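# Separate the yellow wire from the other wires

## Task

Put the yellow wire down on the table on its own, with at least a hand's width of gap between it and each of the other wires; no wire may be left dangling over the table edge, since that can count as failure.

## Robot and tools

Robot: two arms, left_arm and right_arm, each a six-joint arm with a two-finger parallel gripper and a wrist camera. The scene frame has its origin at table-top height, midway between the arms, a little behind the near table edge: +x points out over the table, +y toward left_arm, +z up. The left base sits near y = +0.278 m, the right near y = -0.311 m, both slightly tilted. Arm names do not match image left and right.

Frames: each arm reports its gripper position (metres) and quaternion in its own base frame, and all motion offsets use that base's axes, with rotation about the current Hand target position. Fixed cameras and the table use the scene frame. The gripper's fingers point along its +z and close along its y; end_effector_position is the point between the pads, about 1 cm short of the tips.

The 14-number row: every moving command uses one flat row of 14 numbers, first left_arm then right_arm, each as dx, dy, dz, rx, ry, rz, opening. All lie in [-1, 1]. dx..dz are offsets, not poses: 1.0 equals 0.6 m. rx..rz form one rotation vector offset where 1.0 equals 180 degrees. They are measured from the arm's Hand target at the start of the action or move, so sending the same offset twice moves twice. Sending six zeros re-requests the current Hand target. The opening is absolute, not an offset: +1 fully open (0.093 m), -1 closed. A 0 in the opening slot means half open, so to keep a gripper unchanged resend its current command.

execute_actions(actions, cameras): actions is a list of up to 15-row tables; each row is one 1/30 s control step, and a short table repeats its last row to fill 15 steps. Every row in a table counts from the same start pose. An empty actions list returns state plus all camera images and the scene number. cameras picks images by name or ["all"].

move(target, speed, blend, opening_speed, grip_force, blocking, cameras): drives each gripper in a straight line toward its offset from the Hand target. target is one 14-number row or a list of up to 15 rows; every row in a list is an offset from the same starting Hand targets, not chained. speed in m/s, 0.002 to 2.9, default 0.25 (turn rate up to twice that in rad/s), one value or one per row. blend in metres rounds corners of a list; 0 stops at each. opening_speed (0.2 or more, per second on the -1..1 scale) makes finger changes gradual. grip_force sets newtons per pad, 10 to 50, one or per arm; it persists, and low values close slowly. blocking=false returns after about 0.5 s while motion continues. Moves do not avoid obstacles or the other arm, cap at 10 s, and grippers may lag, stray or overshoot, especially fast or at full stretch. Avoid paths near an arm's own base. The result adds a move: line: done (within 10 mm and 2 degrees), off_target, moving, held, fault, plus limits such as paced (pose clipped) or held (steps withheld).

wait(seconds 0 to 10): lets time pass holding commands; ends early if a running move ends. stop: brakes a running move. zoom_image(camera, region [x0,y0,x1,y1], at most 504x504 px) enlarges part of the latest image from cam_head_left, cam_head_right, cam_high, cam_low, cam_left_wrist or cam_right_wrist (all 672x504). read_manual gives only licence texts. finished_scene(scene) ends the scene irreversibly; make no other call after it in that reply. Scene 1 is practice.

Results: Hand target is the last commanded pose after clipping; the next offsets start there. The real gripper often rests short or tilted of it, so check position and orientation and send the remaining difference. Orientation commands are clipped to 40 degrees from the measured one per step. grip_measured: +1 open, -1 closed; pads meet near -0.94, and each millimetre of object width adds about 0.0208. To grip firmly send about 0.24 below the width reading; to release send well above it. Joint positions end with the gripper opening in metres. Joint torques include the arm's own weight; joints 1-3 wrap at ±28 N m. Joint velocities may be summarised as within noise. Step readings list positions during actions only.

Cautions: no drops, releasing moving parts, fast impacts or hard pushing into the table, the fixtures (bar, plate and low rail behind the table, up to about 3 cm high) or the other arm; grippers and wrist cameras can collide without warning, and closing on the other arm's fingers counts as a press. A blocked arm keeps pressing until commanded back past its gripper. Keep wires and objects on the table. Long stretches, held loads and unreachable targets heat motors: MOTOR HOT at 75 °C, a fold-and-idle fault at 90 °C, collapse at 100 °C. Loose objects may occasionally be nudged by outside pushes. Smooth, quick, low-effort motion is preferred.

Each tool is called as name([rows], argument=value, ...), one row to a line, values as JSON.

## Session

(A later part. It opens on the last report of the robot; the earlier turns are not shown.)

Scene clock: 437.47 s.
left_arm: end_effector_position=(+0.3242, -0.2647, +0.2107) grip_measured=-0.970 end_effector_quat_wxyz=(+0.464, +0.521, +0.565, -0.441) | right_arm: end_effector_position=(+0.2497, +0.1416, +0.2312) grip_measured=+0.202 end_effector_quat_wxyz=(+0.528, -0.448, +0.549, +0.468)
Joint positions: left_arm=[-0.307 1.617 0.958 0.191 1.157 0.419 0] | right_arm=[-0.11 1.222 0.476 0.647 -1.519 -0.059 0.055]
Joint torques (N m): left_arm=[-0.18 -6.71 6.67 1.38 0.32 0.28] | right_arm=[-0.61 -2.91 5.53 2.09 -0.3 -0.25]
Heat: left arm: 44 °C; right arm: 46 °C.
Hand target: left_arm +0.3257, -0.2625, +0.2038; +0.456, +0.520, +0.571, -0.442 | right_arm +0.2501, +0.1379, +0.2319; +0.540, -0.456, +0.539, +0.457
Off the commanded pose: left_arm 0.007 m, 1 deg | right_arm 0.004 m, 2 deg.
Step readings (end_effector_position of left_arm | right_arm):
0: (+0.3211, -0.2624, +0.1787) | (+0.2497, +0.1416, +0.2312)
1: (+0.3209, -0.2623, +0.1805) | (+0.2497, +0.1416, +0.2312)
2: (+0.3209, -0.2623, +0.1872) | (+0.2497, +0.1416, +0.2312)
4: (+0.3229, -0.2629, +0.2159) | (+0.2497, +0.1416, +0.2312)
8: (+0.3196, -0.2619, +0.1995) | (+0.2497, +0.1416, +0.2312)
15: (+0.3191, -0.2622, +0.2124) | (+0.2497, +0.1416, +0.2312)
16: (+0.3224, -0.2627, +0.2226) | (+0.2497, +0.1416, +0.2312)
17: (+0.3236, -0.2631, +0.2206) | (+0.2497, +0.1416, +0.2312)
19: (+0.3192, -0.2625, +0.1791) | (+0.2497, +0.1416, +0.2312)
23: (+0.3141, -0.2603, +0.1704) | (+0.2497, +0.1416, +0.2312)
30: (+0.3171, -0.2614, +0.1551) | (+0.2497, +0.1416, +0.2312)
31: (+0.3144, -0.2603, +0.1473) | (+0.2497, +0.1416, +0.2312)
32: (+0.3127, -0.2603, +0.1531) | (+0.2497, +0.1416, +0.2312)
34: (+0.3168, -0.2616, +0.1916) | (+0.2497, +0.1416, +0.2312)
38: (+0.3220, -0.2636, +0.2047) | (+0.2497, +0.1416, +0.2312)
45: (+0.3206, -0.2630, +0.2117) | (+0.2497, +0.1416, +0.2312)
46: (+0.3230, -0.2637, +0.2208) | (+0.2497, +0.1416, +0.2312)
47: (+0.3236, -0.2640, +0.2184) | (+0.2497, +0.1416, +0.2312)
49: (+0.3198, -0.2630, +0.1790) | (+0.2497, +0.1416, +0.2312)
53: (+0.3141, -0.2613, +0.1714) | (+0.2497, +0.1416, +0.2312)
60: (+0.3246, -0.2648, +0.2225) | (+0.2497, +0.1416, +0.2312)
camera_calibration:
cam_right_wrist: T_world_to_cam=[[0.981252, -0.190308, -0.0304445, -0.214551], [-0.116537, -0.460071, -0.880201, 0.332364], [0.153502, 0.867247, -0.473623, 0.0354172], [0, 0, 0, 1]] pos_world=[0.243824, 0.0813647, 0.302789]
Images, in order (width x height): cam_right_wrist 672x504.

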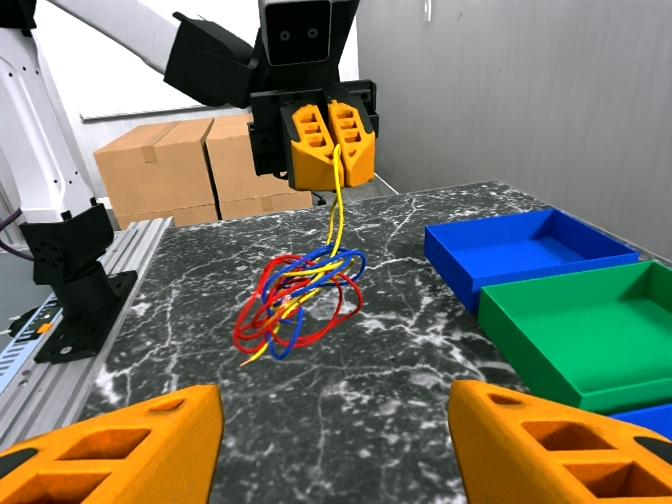

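execute_actions([
  [[0,0,-0.01,0,0,0,-1,0,0,0,0,0,0,0.2],[0,0,-0.02,0,0,0,-1,0,0,0,0,0,0,0.2],[0,0,-0.03,0,0,0,-1,0,0,0,0,0,0,0.2],[0,0,-0.04,0,0,0,-1,0,0,0,0,0,0,0.2],[0,0,-0.05,0,0,0,-1,0,0,0,0,0,0,0.2],[0,0,-0.06,0,0,0,-1,0,0,0,0,0,0,0.2],[0,0,-0.07,0,0,0,-1,0,0,0,0,0,0,0.2],[0,0,-0.08,0,0,0,-1,0,0,0,0,0,0,0.2]],
  [[0,0,0.088,0,0,0,-1,0,0,0,0,0,0,0.2],[0,0,0.143,0,0,0,-1,0,0,0,0,0,0,0.2],[0,0,0.143,0,0,0,-1,0,0,0,0,0,0,0.2],[0,0,0.088,0,0,0,-1,0,0,0,0,0,0,0.2],[0,0,0,0,0,0,-1,0,0,0,0,0,0,0.2],[0,0,-0.088,0,0,0,-1,0,0,0,0,0,0,0.2],[0,0,-0.143,0,0,0,-1,0,0,0,0,0,0,0.2],[0,0,-0.143,0,0,0,-1,0,0,0,0,0,0,0.2],[0,0,-0.088,0,0,0,-1,0,0,0,0,0,0,0.2],[0,0,0,0,0,0,-1,0,0,0,0,0,0,0.2],[0,0,0.088,0,0,0,-1,0,0,0,0,0,0,0.2],[0,0,0.143,0,0,0,-1,0,0,0,0,0,0,0.2],[0,0,0.143,0,0,0,-1,0,0,0,0,0,0,0.2],[0,0,0.088,0,0,0,-1,0,0,0,0,0,0,0.2],[0,0,0,0,0,0,-1,0,0,0,0,0,0,0.2]],
  [[0,0,-0.088,0,0,0,-1,0,0,0,0,0,0,0.2],[0,0,-0.143,0,0,0,-1,0,0,0,0,0,0,0.2],[0,0,-0.143,0,0,0,-1,0,0,0,0,0,0,0.2],[0,0,-0.088,0,0,0,-1,0,0,0,0,0,0,0.2],[0,0,0,0,0,0,-1,0,0,0,0,0,0,0.2],[0,0,0.088,0,0,0,-1,0,0,0,0,0,0,0.2],[0,0,0.143,0,0,0,-1,0,0,0,0,0,0,0.2],[0,0,0.143,0,0,0,-1,0,0,0,0,0,0,0.2],[0,0,0.088,0,0,0,-1,0,0,0,0,0,0,0.2],[0,0,0,0,0,0,-1,0,0,0,0,0,0,0.2],[0,0,-0.088,0,0,0,-1,0,0,0,0,0,0,0.2],[0,0,-0.143,0,0,0,-1,0,0,0,0,0,0,0.2],[0,0,-0.143,0,0,0,-1,0,0,0,0,0,0,0.2],[0,0,-0.088,0,0,0,-1,0,0,0,0,0,0,0.2],[0,0,0,0,0,0,-1,0,0,0,0,0,0,0.2]],
  [[0,0,0.088,0,0,0,-1,0,0,0,0,0,0,0.2],[0,0,0.143,0,0,0,-1,0,0,0,0,0,0,0.2],[0,0,0.143,0,0,0,-1,0,0,0,0,0,0,0.2],[0,0,0.088,0,0,0,-1,0,0,0,0,0,0,0.2],[0,0,0,0,0,0,-1,0,0,0,0,0,0,0.2],[0,0,-0.088,0,0,0,-1,0,0,0,0,0,0,0.2],[0,0,-0.143,0,0,0,-1,0,0,0,0,0,0,0.2],[0,0,-0.143,0,0,0,-1,0,0,0,0,0,0,0.2],[0,0,-0.088,0,0,0,-1,0,0,0,0,0,0,0.2],[0,0,0,0,0,0,-1,0,0,0,0,0,0,0.2],[0,0,0.05,0,0,0,-1,0,0,0,0,0,0,0.2],[0,0,0.05,0,0,0,-1,0,0,0,0,0,0,0.2],[0,0,0.05,0,0,0,-1,0,0,0,0,0,0,0.2],[0,0,0.05,0,0,0,-1,0,0,0,0,0,0,0.2],[0,0,0.05,0,0,0,-1,0,0,0,0,0,0,0.2]],
], cameras=["cam_right_wrist"])

zoom_image(camera="cam_right_wrist", region=[210, 160, 420, 440])

Scene clock: 491.23 s.
left_arm: end_effector_position=(+0.3208, -0.2650, +0.1802) grip_measured=-0.970 end_effector_quat_wxyz=(+0.462, +0.521, +0.564, -0.443) | right_arm: end_effector_position=(+0.2497, +0.1416, +0.2312) grip_measured=+0.202 end_effector_quat_wxyz=(+0.528, -0.448, +0.549, +0.468)
Joint positions: left_arm=[-0.31 1.668 0.875 0.325 1.16 0.414 0] | right_arm=[-0.11 1.222 0.476 0.647 -1.519 -0.059 0.055]
Joint torques (N m): left_arm=[-0.06 -8.66 7.62 1.33 0.28 0.09] | right_arm=[-0.91 -3.02 5.64 2.06 -0.29 -0.23]
Motor temperatures (°C): left_arm=[25 38 40 36 25 28 28] | right_arm=[24 32 40 47 26 25 26]
Heat: left arm: 40 °C; right arm: 47 °C.
Hand target: left_arm +0.3256, -0.2625, +0.1859; +0.456, +0.520, +0.571, -0.442 | right_arm +0.2501, +0.1379, +0.2319; +0.540, -0.456, +0.539, +0.457
Off the commanded pose: left_arm 0.008 m, 1 deg | right_arm 0.004 m, 2 deg.
Step readings (end_effector_position of left_arm | right_arm):
0: (+0.3242, -0.2647, +0.2107) | (+0.2497, +0.1416, +0.2312)
1: (+0.3242, -0.2647, +0.2107) | (+0.2497, +0.1416, +0.2312)
2: (+0.3237, -0.2645, +0.2086) | (+0.2497, +0.1416, +0.2312)
4: (+0.3224, -0.2641, +0.2007) | (+0.2497, +0.1416, +0.2312)
8: (+0.3189, -0.2630, +0.1689) | (+0.2497, +0.1416, +0.2312)
15: (+0.3179, -0.2626, +0.1482) | (+0.2497, +0.1416, +0.2312)
16: (+0.3179, -0.2626, +0.1507) | (+0.2497, +0.1416, +0.2312)
17: (+0.3179, -0.2627, +0.1566) | (+0.2497, +0.1416, +0.2312)
19: (+0.3199, -0.2633, +0.1826) | (+0.2497, +0.1416, +0.2312)
23: (+0.3199, -0.2637, +0.1563) | (+0.2497, +0.1416, +0.2312)
30: (+0.3152, -0.2625, +0.1749) | (+0.2497, +0.1416, +0.2312)
31: (+0.3209, -0.2639, +0.1879) | (+0.2497, +0.1416, +0.2312)
32: (+0.3237, -0.2656, +0.1866) | (+0.2497, +0.1416, +0.2312)
34: (+0.3214, -0.2648, +0.1456) | (+0.2497, +0.1416, +0.2312)
38: (+0.3115, -0.2613, +0.1367) | (+0.2497, +0.1416, +0.2312)
45: (+0.3171, -0.2627, +0.1211) | (+0.2497, +0.1416, +0.2312)
46: (+0.3120, -0.2615, +0.1104) | (+0.2497, +0.1416, +0.2312)
47: (+0.3107, -0.2611, +0.1161) | (+0.2497, +0.1416, +0.2312)
49: (+0.3132, -0.2619, +0.1554) | (+0.2497, +0.1416, +0.2312)
53: (+0.3239, -0.2657, +0.1665) | (+0.2497, +0.1416, +0.2312)
60: (+0.3165, -0.2636, +0.1506) | (+0.2497, +0.1416, +0.2312)
camera_calibration:
cam_right_wrist: T_world_to_cam=[[0.981252, -0.190308, -0.0304445, -0.214551], [-0.116537, -0.460071, -0.880201, 0.332364], [0.153502, 0.867247, -0.473623, 0.0354172], [0, 0, 0, 1]] pos_world=[0.243824, 0.0813647, 0.302789]
Images, in order (width x height): cam_right_wrist 672x504.

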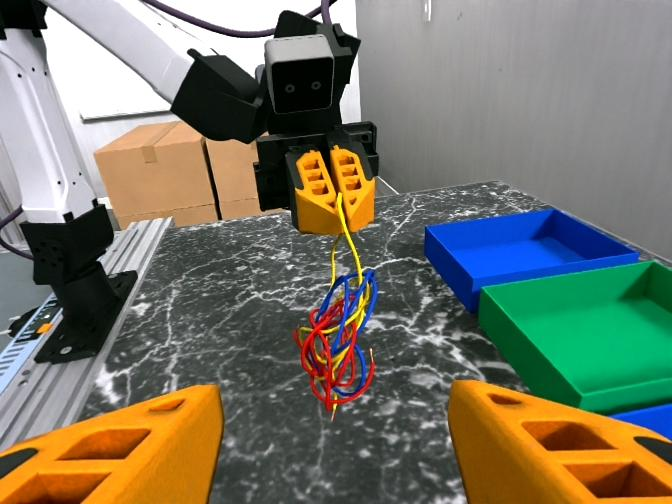

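Scaled by 1.800 from the camera's 672x504 image, which has a finer 960x720 frame.

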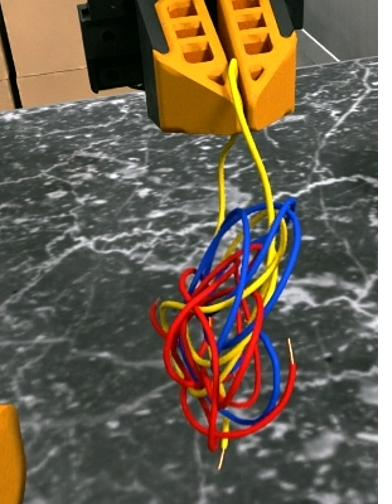

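execute_actions([
  [[0,0,0.088,0,0,0,-1,0,0,0,0,0,0,0.2],[0,0,0.143,0,0,0,-1,0,0,0,0,0,0,0.2],[0,0,0.143,0,0,0,-1,0,0,0,0,0,0,0.2],[0,0,0.088,0,0,0,-1,0,0,0,0,0,0,0.2],[0,0,0,0,0,0,-1,0,0,0,0,0,0,0.2],[0,0,-0.088,0,0,0,-1,0,0,0,0,0,0,0.2],[0,0,-0.143,0,0,0,-1,0,0,0,0,0,0,0.2],[0,0,-0.143,0,0,0,-1,0,0,0,0,0,0,0.2],[0,0,-0.088,0,0,0,-1,0,0,0,0,0,0,0.2],[0,0,0,0,0,0,-1,0,0,0,0,0,0,0.2],[0,0,0.088,0,0,0,-1,0,0,0,0,0,0,0.2],[0,0,0.143,0,0,0,-1,0,0,0,0,0,0,0.2],[0,0,0.143,0,0,0,-1,0,0,0,0,0,0,0.2],[0,0,0.088,0,0,0,-1,0,0,0,0,0,0,0.2],[0,0,0,0,0,0,-1,0,0,0,0,0,0,0.2]],
  [[0,0,-0.088,0,0,0,-1,0,0,0,0,0,0,0.2],[0,0,-0.143,0,0,0,-1,0,0,0,0,0,0,0.2],[0,0,-0.143,0,0,0,-1,0,0,0,0,0,0,0.2],[0,0,-0.088,0,0,0,-1,0,0,0,0,0,0,0.2],[0,0,0,0,0,0,-1,0,0,0,0,0,0,0.2],[0,0,0.088,0,0,0,-1,0,0,0,0,0,0,0.2],[0,0,0.143,0,0,0,-1,0,0,0,0,0,0,0.2],[0,0,0.143,0,0,0,-1,0,0,0,0,0,0,0.2],[0,0,0.088,0,0,0,-1,0,0,0,0,0,0,0.2],[0,0,0,0,0,0,-1,0,0,0,0,0,0,0.2],[0,0,-0.088,0,0,0,-1,0,0,0,0,0,0,0.2],[0,0,-0.143,0,0,0,-1,0,0,0,0,0,0,0.2],[0,0,-0.143,0,0,0,-1,0,0,0,0,0,0,0.2],[0,0,-0.088,0,0,0,-1,0,0,0,0,0,0,0.2],[0,0,0,0,0,0,-1,0,0,0,0,0,0,0.2]],
  [[0,0,0.088,0,0,0,-1,0,0,0,0,0,0,0.2],[0,0,0.143,0,0,0,-1,0,0,0,0,0,0,0.2],[0,0,0.143,0,0,0,-1,0,0,0,0,0,0,0.2],[0,0,0.088,0,0,0,-1,0,0,0,0,0,0,0.2],[0,0,0,0,0,0,-1,0,0,0,0,0,0,0.2],[0,0,-0.088,0,0,0,-1,0,0,0,0,0,0,0.2],[0,0,-0.143,0,0,0,-1,0,0,0,0,0,0,0.2],[0,0,-0.143,0,0,0,-1,0,0,0,0,0,0,0.2],[0,0,-0.088,0,0,0,-1,0,0,0,0,0,0,0.2],[0,0,0,0,0,0,-1,0,0,0,0,0,0,0.2],[0,0,0.088,0,0,0,-1,0,0,0,0,0,0,0.2],[0,0,0.143,0,0,0,-1,0,0,0,0,0,0,0.2],[0,0,0.143,0,0,0,-1,0,0,0,0,0,0,0.2],[0,0,0.088,0,0,0,-1,0,0,0,0,0,0,0.2],[0,0,0,0,0,0,-1,0,0,0,0,0,0,0.2]],
  [[0,0,-0.088,0,0,0,-1,0,0,0,0,0,0,0.2],[0,0,-0.143,0,0,0,-1,0,0,0,0,0,0,0.2],[0,0,-0.143,0,0,0,-1,0,0,0,0,0,0,0.2],[0,0,-0.088,0,0,0,-1,0,0,0,0,0,0,0.2],[0,0,0,0,0,0,-1,0,0,0,0,0,0,0.2],[0,0,0.088,0,0,0,-1,0,0,0,0,0,0,0.2],[0,0,0.143,0,0,0,-1,0,0,0,0,0,0,0.2],[0,0,0.143,0,0,0,-1,0,0,0,0,0,0,0.2],[0,0,0.088,0,0,0,-1,0,0,0,0,0,0,0.2],[0,0,0.04,0,0,0,-1,0,0,0,0,0,0,0.2],[0,0,0.02,0,0,0,-1,0,0,0,0,0,0,0.2],[0,0,0.02,0,0,0,-1,0,0,0,0,0,0,0.2],[0,0,0.02,0,0,0,-1,0,0,0,0,0,0,0.2],[0,0,0.02,0,0,0,-1,0,0,0,0,0,0,0.2],[0,0,0.02,0,0,0,-1,0,0,0,0,0,0,0.2]],
], cameras=["cam_right_wrist"])

zoom_image(camera="cam_right_wrist", region=[210, 160, 420, 440])

Scene clock: 532.87 s.
left_arm: end_effector_position=(+0.3233, -0.2656, +0.2051) grip_measured=-0.970 end_effector_quat_wxyz=(+0.464, +0.522, +0.564, -0.441) | right_arm: end_effector_position=(+0.2497, +0.1416, +0.2312) grip_measured=+0.202 end_effector_quat_wxyz=(+0.528, -0.448, +0.549, +0.468)
Joint positions: left_arm=[-0.31 1.626 0.942 0.217 1.157 0.419 0] | right_arm=[-0.11 1.222 0.476 0.647 -1.519 -0.059 0.055]
Joint torques (N m): left_arm=[0.09 -6.71 6.63 1.39 0.31 0.29] | right_arm=[-0.65 -2.81 5.57 2.08 -0.31 -0.3]
Heat: left arm: 41 °C; right arm: 47 °C.
Hand target: left_arm +0.3257, -0.2625, +0.1978; +0.456, +0.520, +0.571, -0.442 | right_arm +0.2501, +0.1379, +0.2319; +0.540, -0.456, +0.539, +0.457
Off the commanded pose: left_arm 0.008 m, 1 deg | right_arm 0.004 m, 2 deg.
Step readings (end_effector_position of left_arm | right_arm):
0: (+0.3207, -0.2650, +0.1802) | (+0.2497, +0.1416, +0.2312)
1: (+0.3205, -0.2649, +0.1817) | (+0.2497, +0.1416, +0.2312)
2: (+0.3208, -0.2650, +0.1880) | (+0.2497, +0.1416, +0.2312)
4: (+0.3230, -0.2657, +0.2134) | (+0.2497, +0.1416, +0.2312)
8: (+0.3201, -0.2649, +0.1947) | (+0.2497, +0.1416, +0.2312)
15: (+0.3181, -0.2639, +0.2049) | (+0.2497, +0.1416, +0.2312)
16: (+0.3212, -0.2644, +0.2165) | (+0.2497, +0.1416, +0.2312)
17: (+0.3229, -0.2651, +0.2157) | (+0.2497, +0.1416, +0.2312)
19: (+0.3194, -0.2641, +0.1771) | (+0.2497, +0.1416, +0.2312)
23: (+0.3130, -0.2623, +0.1665) | (+0.2497, +0.1416, +0.2312)
30: (+0.3159, -0.2634, +0.1500) | (+0.2497, +0.1416, +0.2312)
31: (+0.3133, -0.2624, +0.1418) | (+0.2497, +0.1416, +0.2312)
32: (+0.3115, -0.2618, +0.1480) | (+0.2497, +0.1416, +0.2312)
34: (+0.3151, -0.2630, +0.1846) | (+0.2497, +0.1416, +0.2312)
38: (+0.3212, -0.2653, +0.1979) | (+0.2497, +0.1416, +0.2312)
45: (+0.3189, -0.2642, +0.2050) | (+0.2497, +0.1416, +0.2312)
46: (+0.3212, -0.2650, +0.2148) | (+0.2497, +0.1416, +0.2312)
47: (+0.3226, -0.2656, +0.2123) | (+0.2497, +0.1416, +0.2312)
49: (+0.3190, -0.2646, +0.1739) | (+0.2497, +0.1416, +0.2312)
53: (+0.3128, -0.2622, +0.1653) | (+0.2497, +0.1416, +0.2312)
60: (+0.3240, -0.2659, +0.2166) | (+0.2497, +0.1416, +0.2312)
camera_calibration:
cam_right_wrist: T_world_to_cam=[[0.981252, -0.190308, -0.0304445, -0.214551], [-0.116537, -0.460071, -0.880201, 0.332364], [0.153502, 0.867247, -0.473623, 0.0354172], [0, 0, 0, 1]] pos_world=[0.243824, 0.0813647, 0.302789]
Images, in order (width x height): cam_right_wrist 672x504.

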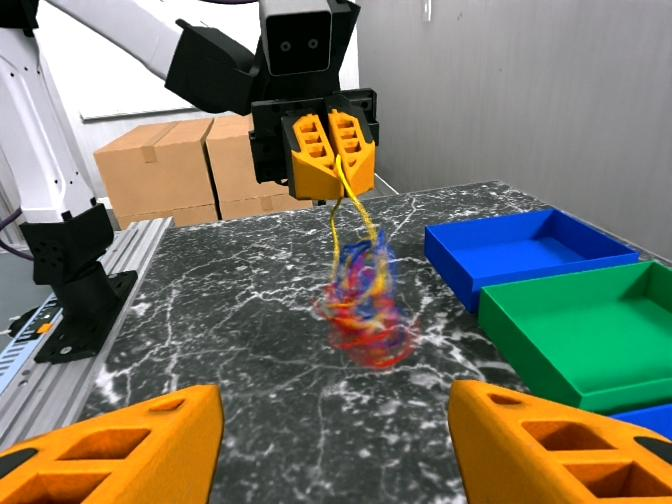

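Scaled by 1.800 from the camera's 672x504 image, which has a finer 960x720 frame.

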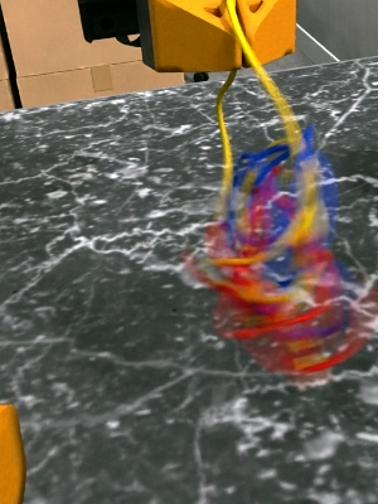

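wait(seconds=0.3, cameras=["cam_right_wrist"])

zoom_image(camera="cam_right_wrist", region=[230, 130, 440, 410])

Scene clock: 536.87 s.
left_arm: end_effector_position=(+0.3233, -0.2656, +0.2051) grip_measured=-0.970 end_effector_quat_wxyz=(+0.464, +0.522, +0.564, -0.441) | right_arm: end_effector_position=(+0.2497, +0.1416, +0.2312) grip_measured=+0.202 end_effector_quat_wxyz=(+0.528, -0.448, +0.549, +0.468)
Joint positions: left_arm=[-0.31 1.626 0.942 0.217 1.157 0.419 0] | right_arm=[-0.11 1.222 0.476 0.647 -1.519 -0.059 0.055]
Joint torques (N m): left_arm=[0.01 -6.67 6.63 1.39 0.31 0.27] | right_arm=[-0.98 -2.97 5.68 2.07 -0.28 -0.24]
Heat: left arm: 41 °C; right arm: 47 °C.
Hand target: left_arm +0.3257, -0.2625, +0.1978; +0.456, +0.520, +0.571, -0.442 | right_arm +0.2501, +0.1379, +0.2319; +0.540, -0.456, +0.539, +0.457
Tool commands: left_gripper/opening=-1.0 right_gripper/opening=+0.2
Off the commanded pose: left_arm 0.008 m, 1 deg | right_arm 0.004 m, 2 deg.
wait: 0.30 s; at rest from the start
camera_calibration:
cam_right_wrist: T_world_to_cam=[[0.981252, -0.190308, -0.0304445, -0.214551], [-0.116537, -0.460071, -0.880201, 0.332364], [0.153502, 0.867247, -0.473623, 0.0354172], [0, 0, 0, 1]] pos_world=[0.243824, 0.0813647, 0.302789]
Images, in order (width x height): cam_right_wrist 672x504.

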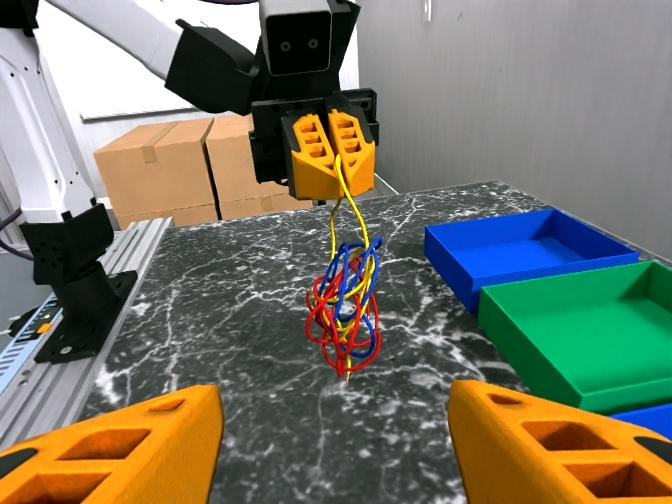

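Scaled by 1.800 from the camera's 672x504 image, which has a finer 960x720 frame.

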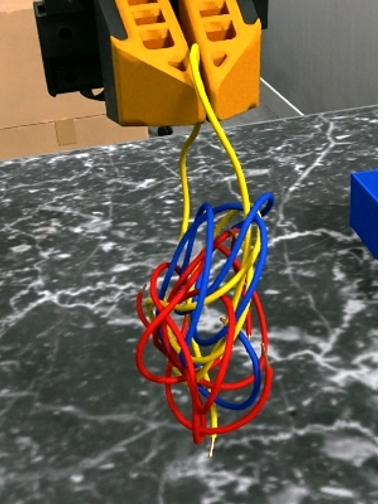

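execute_actions([
  [[-0.025,0,0.088,0,0,0,-1,0,0,0,0,0,0,0.2],[-0.09,0,0.143,0,0,0,-1,0,0,0,0,0,0,0.2],[-0.17,0,0.143,0,0,0,-1,0,0,0,0,0,0,0.2],[-0.235,0,0.088,0,0,0,-1,0,0,0,0,0,0,0.2],[-0.26,0,0,0,0,0,-1,0,0,0,0,0,0,0.2],[-0.235,0,-0.088,0,0,0,-1,0,0,0,0,0,0,0.2],[-0.17,0,-0.143,0,0,0,-1,0,0,0,0,0,0,0.2],[-0.09,0,-0.143,0,0,0,-1,0,0,0,0,0,0,0.2],[-0.025,0,-0.088,0,0,0,-1,0,0,0,0,0,0,0.2],[0,0,0,0,0,0,-1,0,0,0,0,0,0,0.2],[-0.025,0,0.088,0,0,0,-1,0,0,0,0,0,0,0.2],[-0.09,0,0.143,0,0,0,-1,0,0,0,0,0,0,0.2],[-0.17,0,0.143,0,0,0,-1,0,0,0,0,0,0,0.2],[-0.235,0,0.088,0,0,0,-1,0,0,0,0,0,0,0.2],[-0.26,0,0,0,0,0,-1,0,0,0,0,0,0,0.2]],
  [[0.025,0,-0.088,0,0,0,-1,0,0,0,0,0,0,0.2],[0.09,0,-0.143,0,0,0,-1,0,0,0,0,0,0,0.2],[0.17,0,-0.143,0,0,0,-1,0,0,0,0,0,0,0.2],[0.235,0,-0.088,0,0,0,-1,0,0,0,0,0,0,0.2],[0.26,0,0,0,0,0,-1,0,0,0,0,0,0,0.2],[0.235,0,0.088,0,0,0,-1,0,0,0,0,0,0,0.2],[0.17,0,0.143,0,0,0,-1,0,0,0,0,0,0,0.2],[0.09,0,0.143,0,0,0,-1,0,0,0,0,0,0,0.2],[0.025,0,0.088,0,0,0,-1,0,0,0,0,0,0,0.2],[0,0,0,0,0,0,-1,0,0,0,0,0,0,0.2],[0.025,0,-0.088,0,0,0,-1,0,0,0,0,0,0,0.2],[0.09,0,-0.143,0,0,0,-1,0,0,0,0,0,0,0.2],[0.17,0,-0.143,0,0,0,-1,0,0,0,0,0,0,0.2],[0.235,0,-0.088,0,0,0,-1,0,0,0,0,0,0,0.2],[0.26,0,0,0,0,0,-1,0,0,0,0,0,0,0.2]],
  [[-0.025,0,0.088,0,0,0,-1,0,0,0,0,0,0,0.2],[-0.09,0,0.143,0,0,0,-1,0,0,0,0,0,0,0.2],[-0.17,0,0.143,0,0,0,-1,0,0,0,0,0,0,0.2],[-0.235,0,0.088,0,0,0,-1,0,0,0,0,0,0,0.2],[-0.26,0,0,0,0,0,-1,0,0,0,0,0,0,0.2],[-0.235,0,-0.088,0,0,0,-1,0,0,0,0,0,0,0.2],[-0.17,0,-0.143,0,0,0,-1,0,0,0,0,0,0,0.2],[-0.09,0,-0.143,0,0,0,-1,0,0,0,0,0,0,0.2],[-0.025,0,-0.088,0,0,0,-1,0,0,0,0,0,0,0.2],[0,0,0,0,0,0,-1,0,0,0,0,0,0,0.2],[-0.025,0,0.088,0,0,0,-1,0,0,0,0,0,0,0.2],[-0.09,0,0.143,0,0,0,-1,0,0,0,0,0,0,0.2],[-0.17,0,0.143,0,0,0,-1,0,0,0,0,0,0,0.2],[-0.235,0,0.088,0,0,0,-1,0,0,0,0,0,0,0.2],[-0.26,0,0,0,0,0,-1,0,0,0,0,0,0,0.2]],
  [[0.025,0,-0.088,0,0,0,-1,0,0,0,0,0,0,0.2],[0.09,0,-0.143,0,0,0,-1,0,0,0,0,0,0,0.2],[0.17,0,-0.143,0,0,0,-1,0,0,0,0,0,0,0.2],[0.235,0,-0.088,0,0,0,-1,0,0,0,0,0,0,0.2],[0.26,0,0,0,0,0,-1,0,0,0,0,0,0,0.2],[0.235,0,0.06,0,0,0,-1,0,0,0,0,0,0,0.2],[0.2,0,0.08,0,0,0,-1,0,0,0,0,0,0,0.2],[0.2,0,0.06,0,0,0,-1,0,0,0,0,0,0,0.2],[0.2,0,0.04,0,0,0,-1,0,0,0,0,0,0,0.2],[0.2,0,0.02,0,0,0,-1,0,0,0,0,0,0,0.2]],
], cameras=[])

wait(seconds=0.5, cameras=["cam_right_wrist"])

zoom_image(camera="cam_right_wrist", region=[230, 130, 440, 410])

Scene clock: 592.50 s.
left_arm: end_effector_position=(+0.2895, -0.2633, +0.2153) grip_measured=-0.970 end_effector_quat_wxyz=(+0.467, +0.518, +0.567, -0.437) | right_arm: end_effector_position=(+0.2497, +0.1416, +0.2312) grip_measured=+0.202 end_effector_quat_wxyz=(+0.528, -0.448, +0.549, +0.468)
Joint positions: left_arm=[-0.341 1.474 0.826 0.225 1.117 0.373 0] | right_arm=[-0.11 1.222 0.476 0.647 -1.519 -0.059 0.055]
Joint torques (N m): left_arm=[-0.35 -4.98 7.32 1.37 0.36 0.29] | right_arm=[-1.05 -3.02 5.68 2.11 -0.3 -0.23]
Heat: left arm: 40 °C; right arm: 47 °C.
Hand target: left_arm +0.2897, -0.2625, +0.2098; +0.456, +0.520, +0.571, -0.442 | right_arm +0.2501, +0.1379, +0.2319; +0.540, -0.456, +0.539, +0.457
Off the commanded pose: left_arm 0.006 m, 1 deg | right_arm 0.004 m, 2 deg.
Step readings (end_effector_position of left_arm | right_arm):
0: (+0.3233, -0.2656, +0.2051) | (+0.2497, +0.1416, +0.2312)
1: (+0.3222, -0.2652, +0.2061) | (+0.2497, +0.1416, +0.2312)
2: (+0.3182, -0.2643, +0.2097) | (+0.2497, +0.1416, +0.2312)
4: (+0.2842, -0.2651, +0.2279) | (+0.2497, +0.1416, +0.2312)
8: (+0.1968, -0.2684, +0.1968) | (+0.2497, +0.1416, +0.2312)
15: (+0.2366, -0.2586, +0.2236) | (+0.2497, +0.1416, +0.2312)
16: (+0.2115, -0.2642, +0.2332) | (+0.2497, +0.1416, +0.2312)
17: (+0.1954, -0.2670, +0.2282) | (+0.2497, +0.1416, +0.2312)
19: (+0.2119, -0.2580, +0.1804) | (+0.2497, +0.1416, +0.2312)
23: (+0.2782, -0.2442, +0.1805) | (+0.2497, +0.1416, +0.2312)
30: (+0.2392, -0.2498, +0.1537) | (+0.2497, +0.1416, +0.2312)
31: (+0.2618, -0.2428, +0.1453) | (+0.2497, +0.1416, +0.2312)
32: (+0.2745, -0.2400, +0.1532) | (+0.2497, +0.1416, +0.2312)
34: (+0.2619, -0.2509, +0.2030) | (+0.2497, +0.1416, +0.2312)
38: (+0.1968, -0.2645, +0.2111) | (+0.2497, +0.1416, +0.2312)
45: (+0.2396, -0.2588, +0.2267) | (+0.2497, +0.1416, +0.2312)
46: (+0.2133, -0.2647, +0.2335) | (+0.2497, +0.1416, +0.2312)
47: (+0.1964, -0.2672, +0.2266) | (+0.2497, +0.1416, +0.2312)
49: (+0.2132, -0.2579, +0.1765) | (+0.2497, +0.1416, +0.2312)
53: (+0.2863, -0.2427, +0.1713) | (+0.2497, +0.1416, +0.2312)
60: (+0.2906, -0.2637, +0.2208) | (+0.2497, +0.1416, +0.2312)
No camera images: "cameras" was empty.

Scene clock: 593.00 s.
left_arm: end_effector_position=(+0.2895, -0.2633, +0.2153) grip_measured=-0.970 end_effector_quat_wxyz=(+0.467, +0.519, +0.567, -0.437) | right_arm: end_effector_position=(+0.2497, +0.1416, +0.2312) grip_measured=+0.202 end_effector_quat_wxyz=(+0.528, -0.448, +0.549, +0.468)
Joint positions: left_arm=[-0.341 1.474 0.826 0.225 1.117 0.374 0] | right_arm=[-0.11 1.222 0.476 0.647 -1.519 -0.059 0.055]
Joint torques (N m): left_arm=[-0.34 -5.05 7.32 1.38 0.37 0.28] | right_arm=[-0.72 -3.04 5.45 2.06 -0.25 -0.23]
Heat: left arm: 40 °C; right arm: 47 °C.
Hand target: left_arm +0.2897, -0.2625, +0.2098; +0.456, +0.520, +0.571, -0.442 | right_arm +0.2501, +0.1379, +0.2319; +0.540, -0.456, +0.539, +0.457
Tool commands: left_gripper/opening=-1.0 right_gripper/opening=+0.2
Off the commanded pose: left_arm 0.006 m, 1 deg | right_arm 0.004 m, 2 deg.
wait: 0.50 s; at rest by 0.17 s
camera_calibration:
cam_right_wrist: T_world_to_cam=[[0.981252, -0.190308, -0.0304445, -0.214551], [-0.116537, -0.460071, -0.880201, 0.332364], [0.153502, 0.867247, -0.473623, 0.0354172], [0, 0, 0, 1]] pos_world=[0.243824, 0.0813647, 0.302789]
Images, in order (width x height): cam_right_wrist 672x504.

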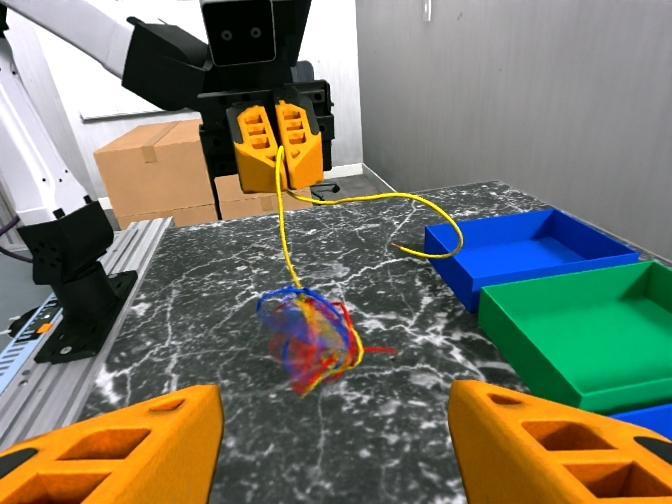

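Scaled by 1.800 from the camera's 672x504 image, which has a finer 960x720 frame.

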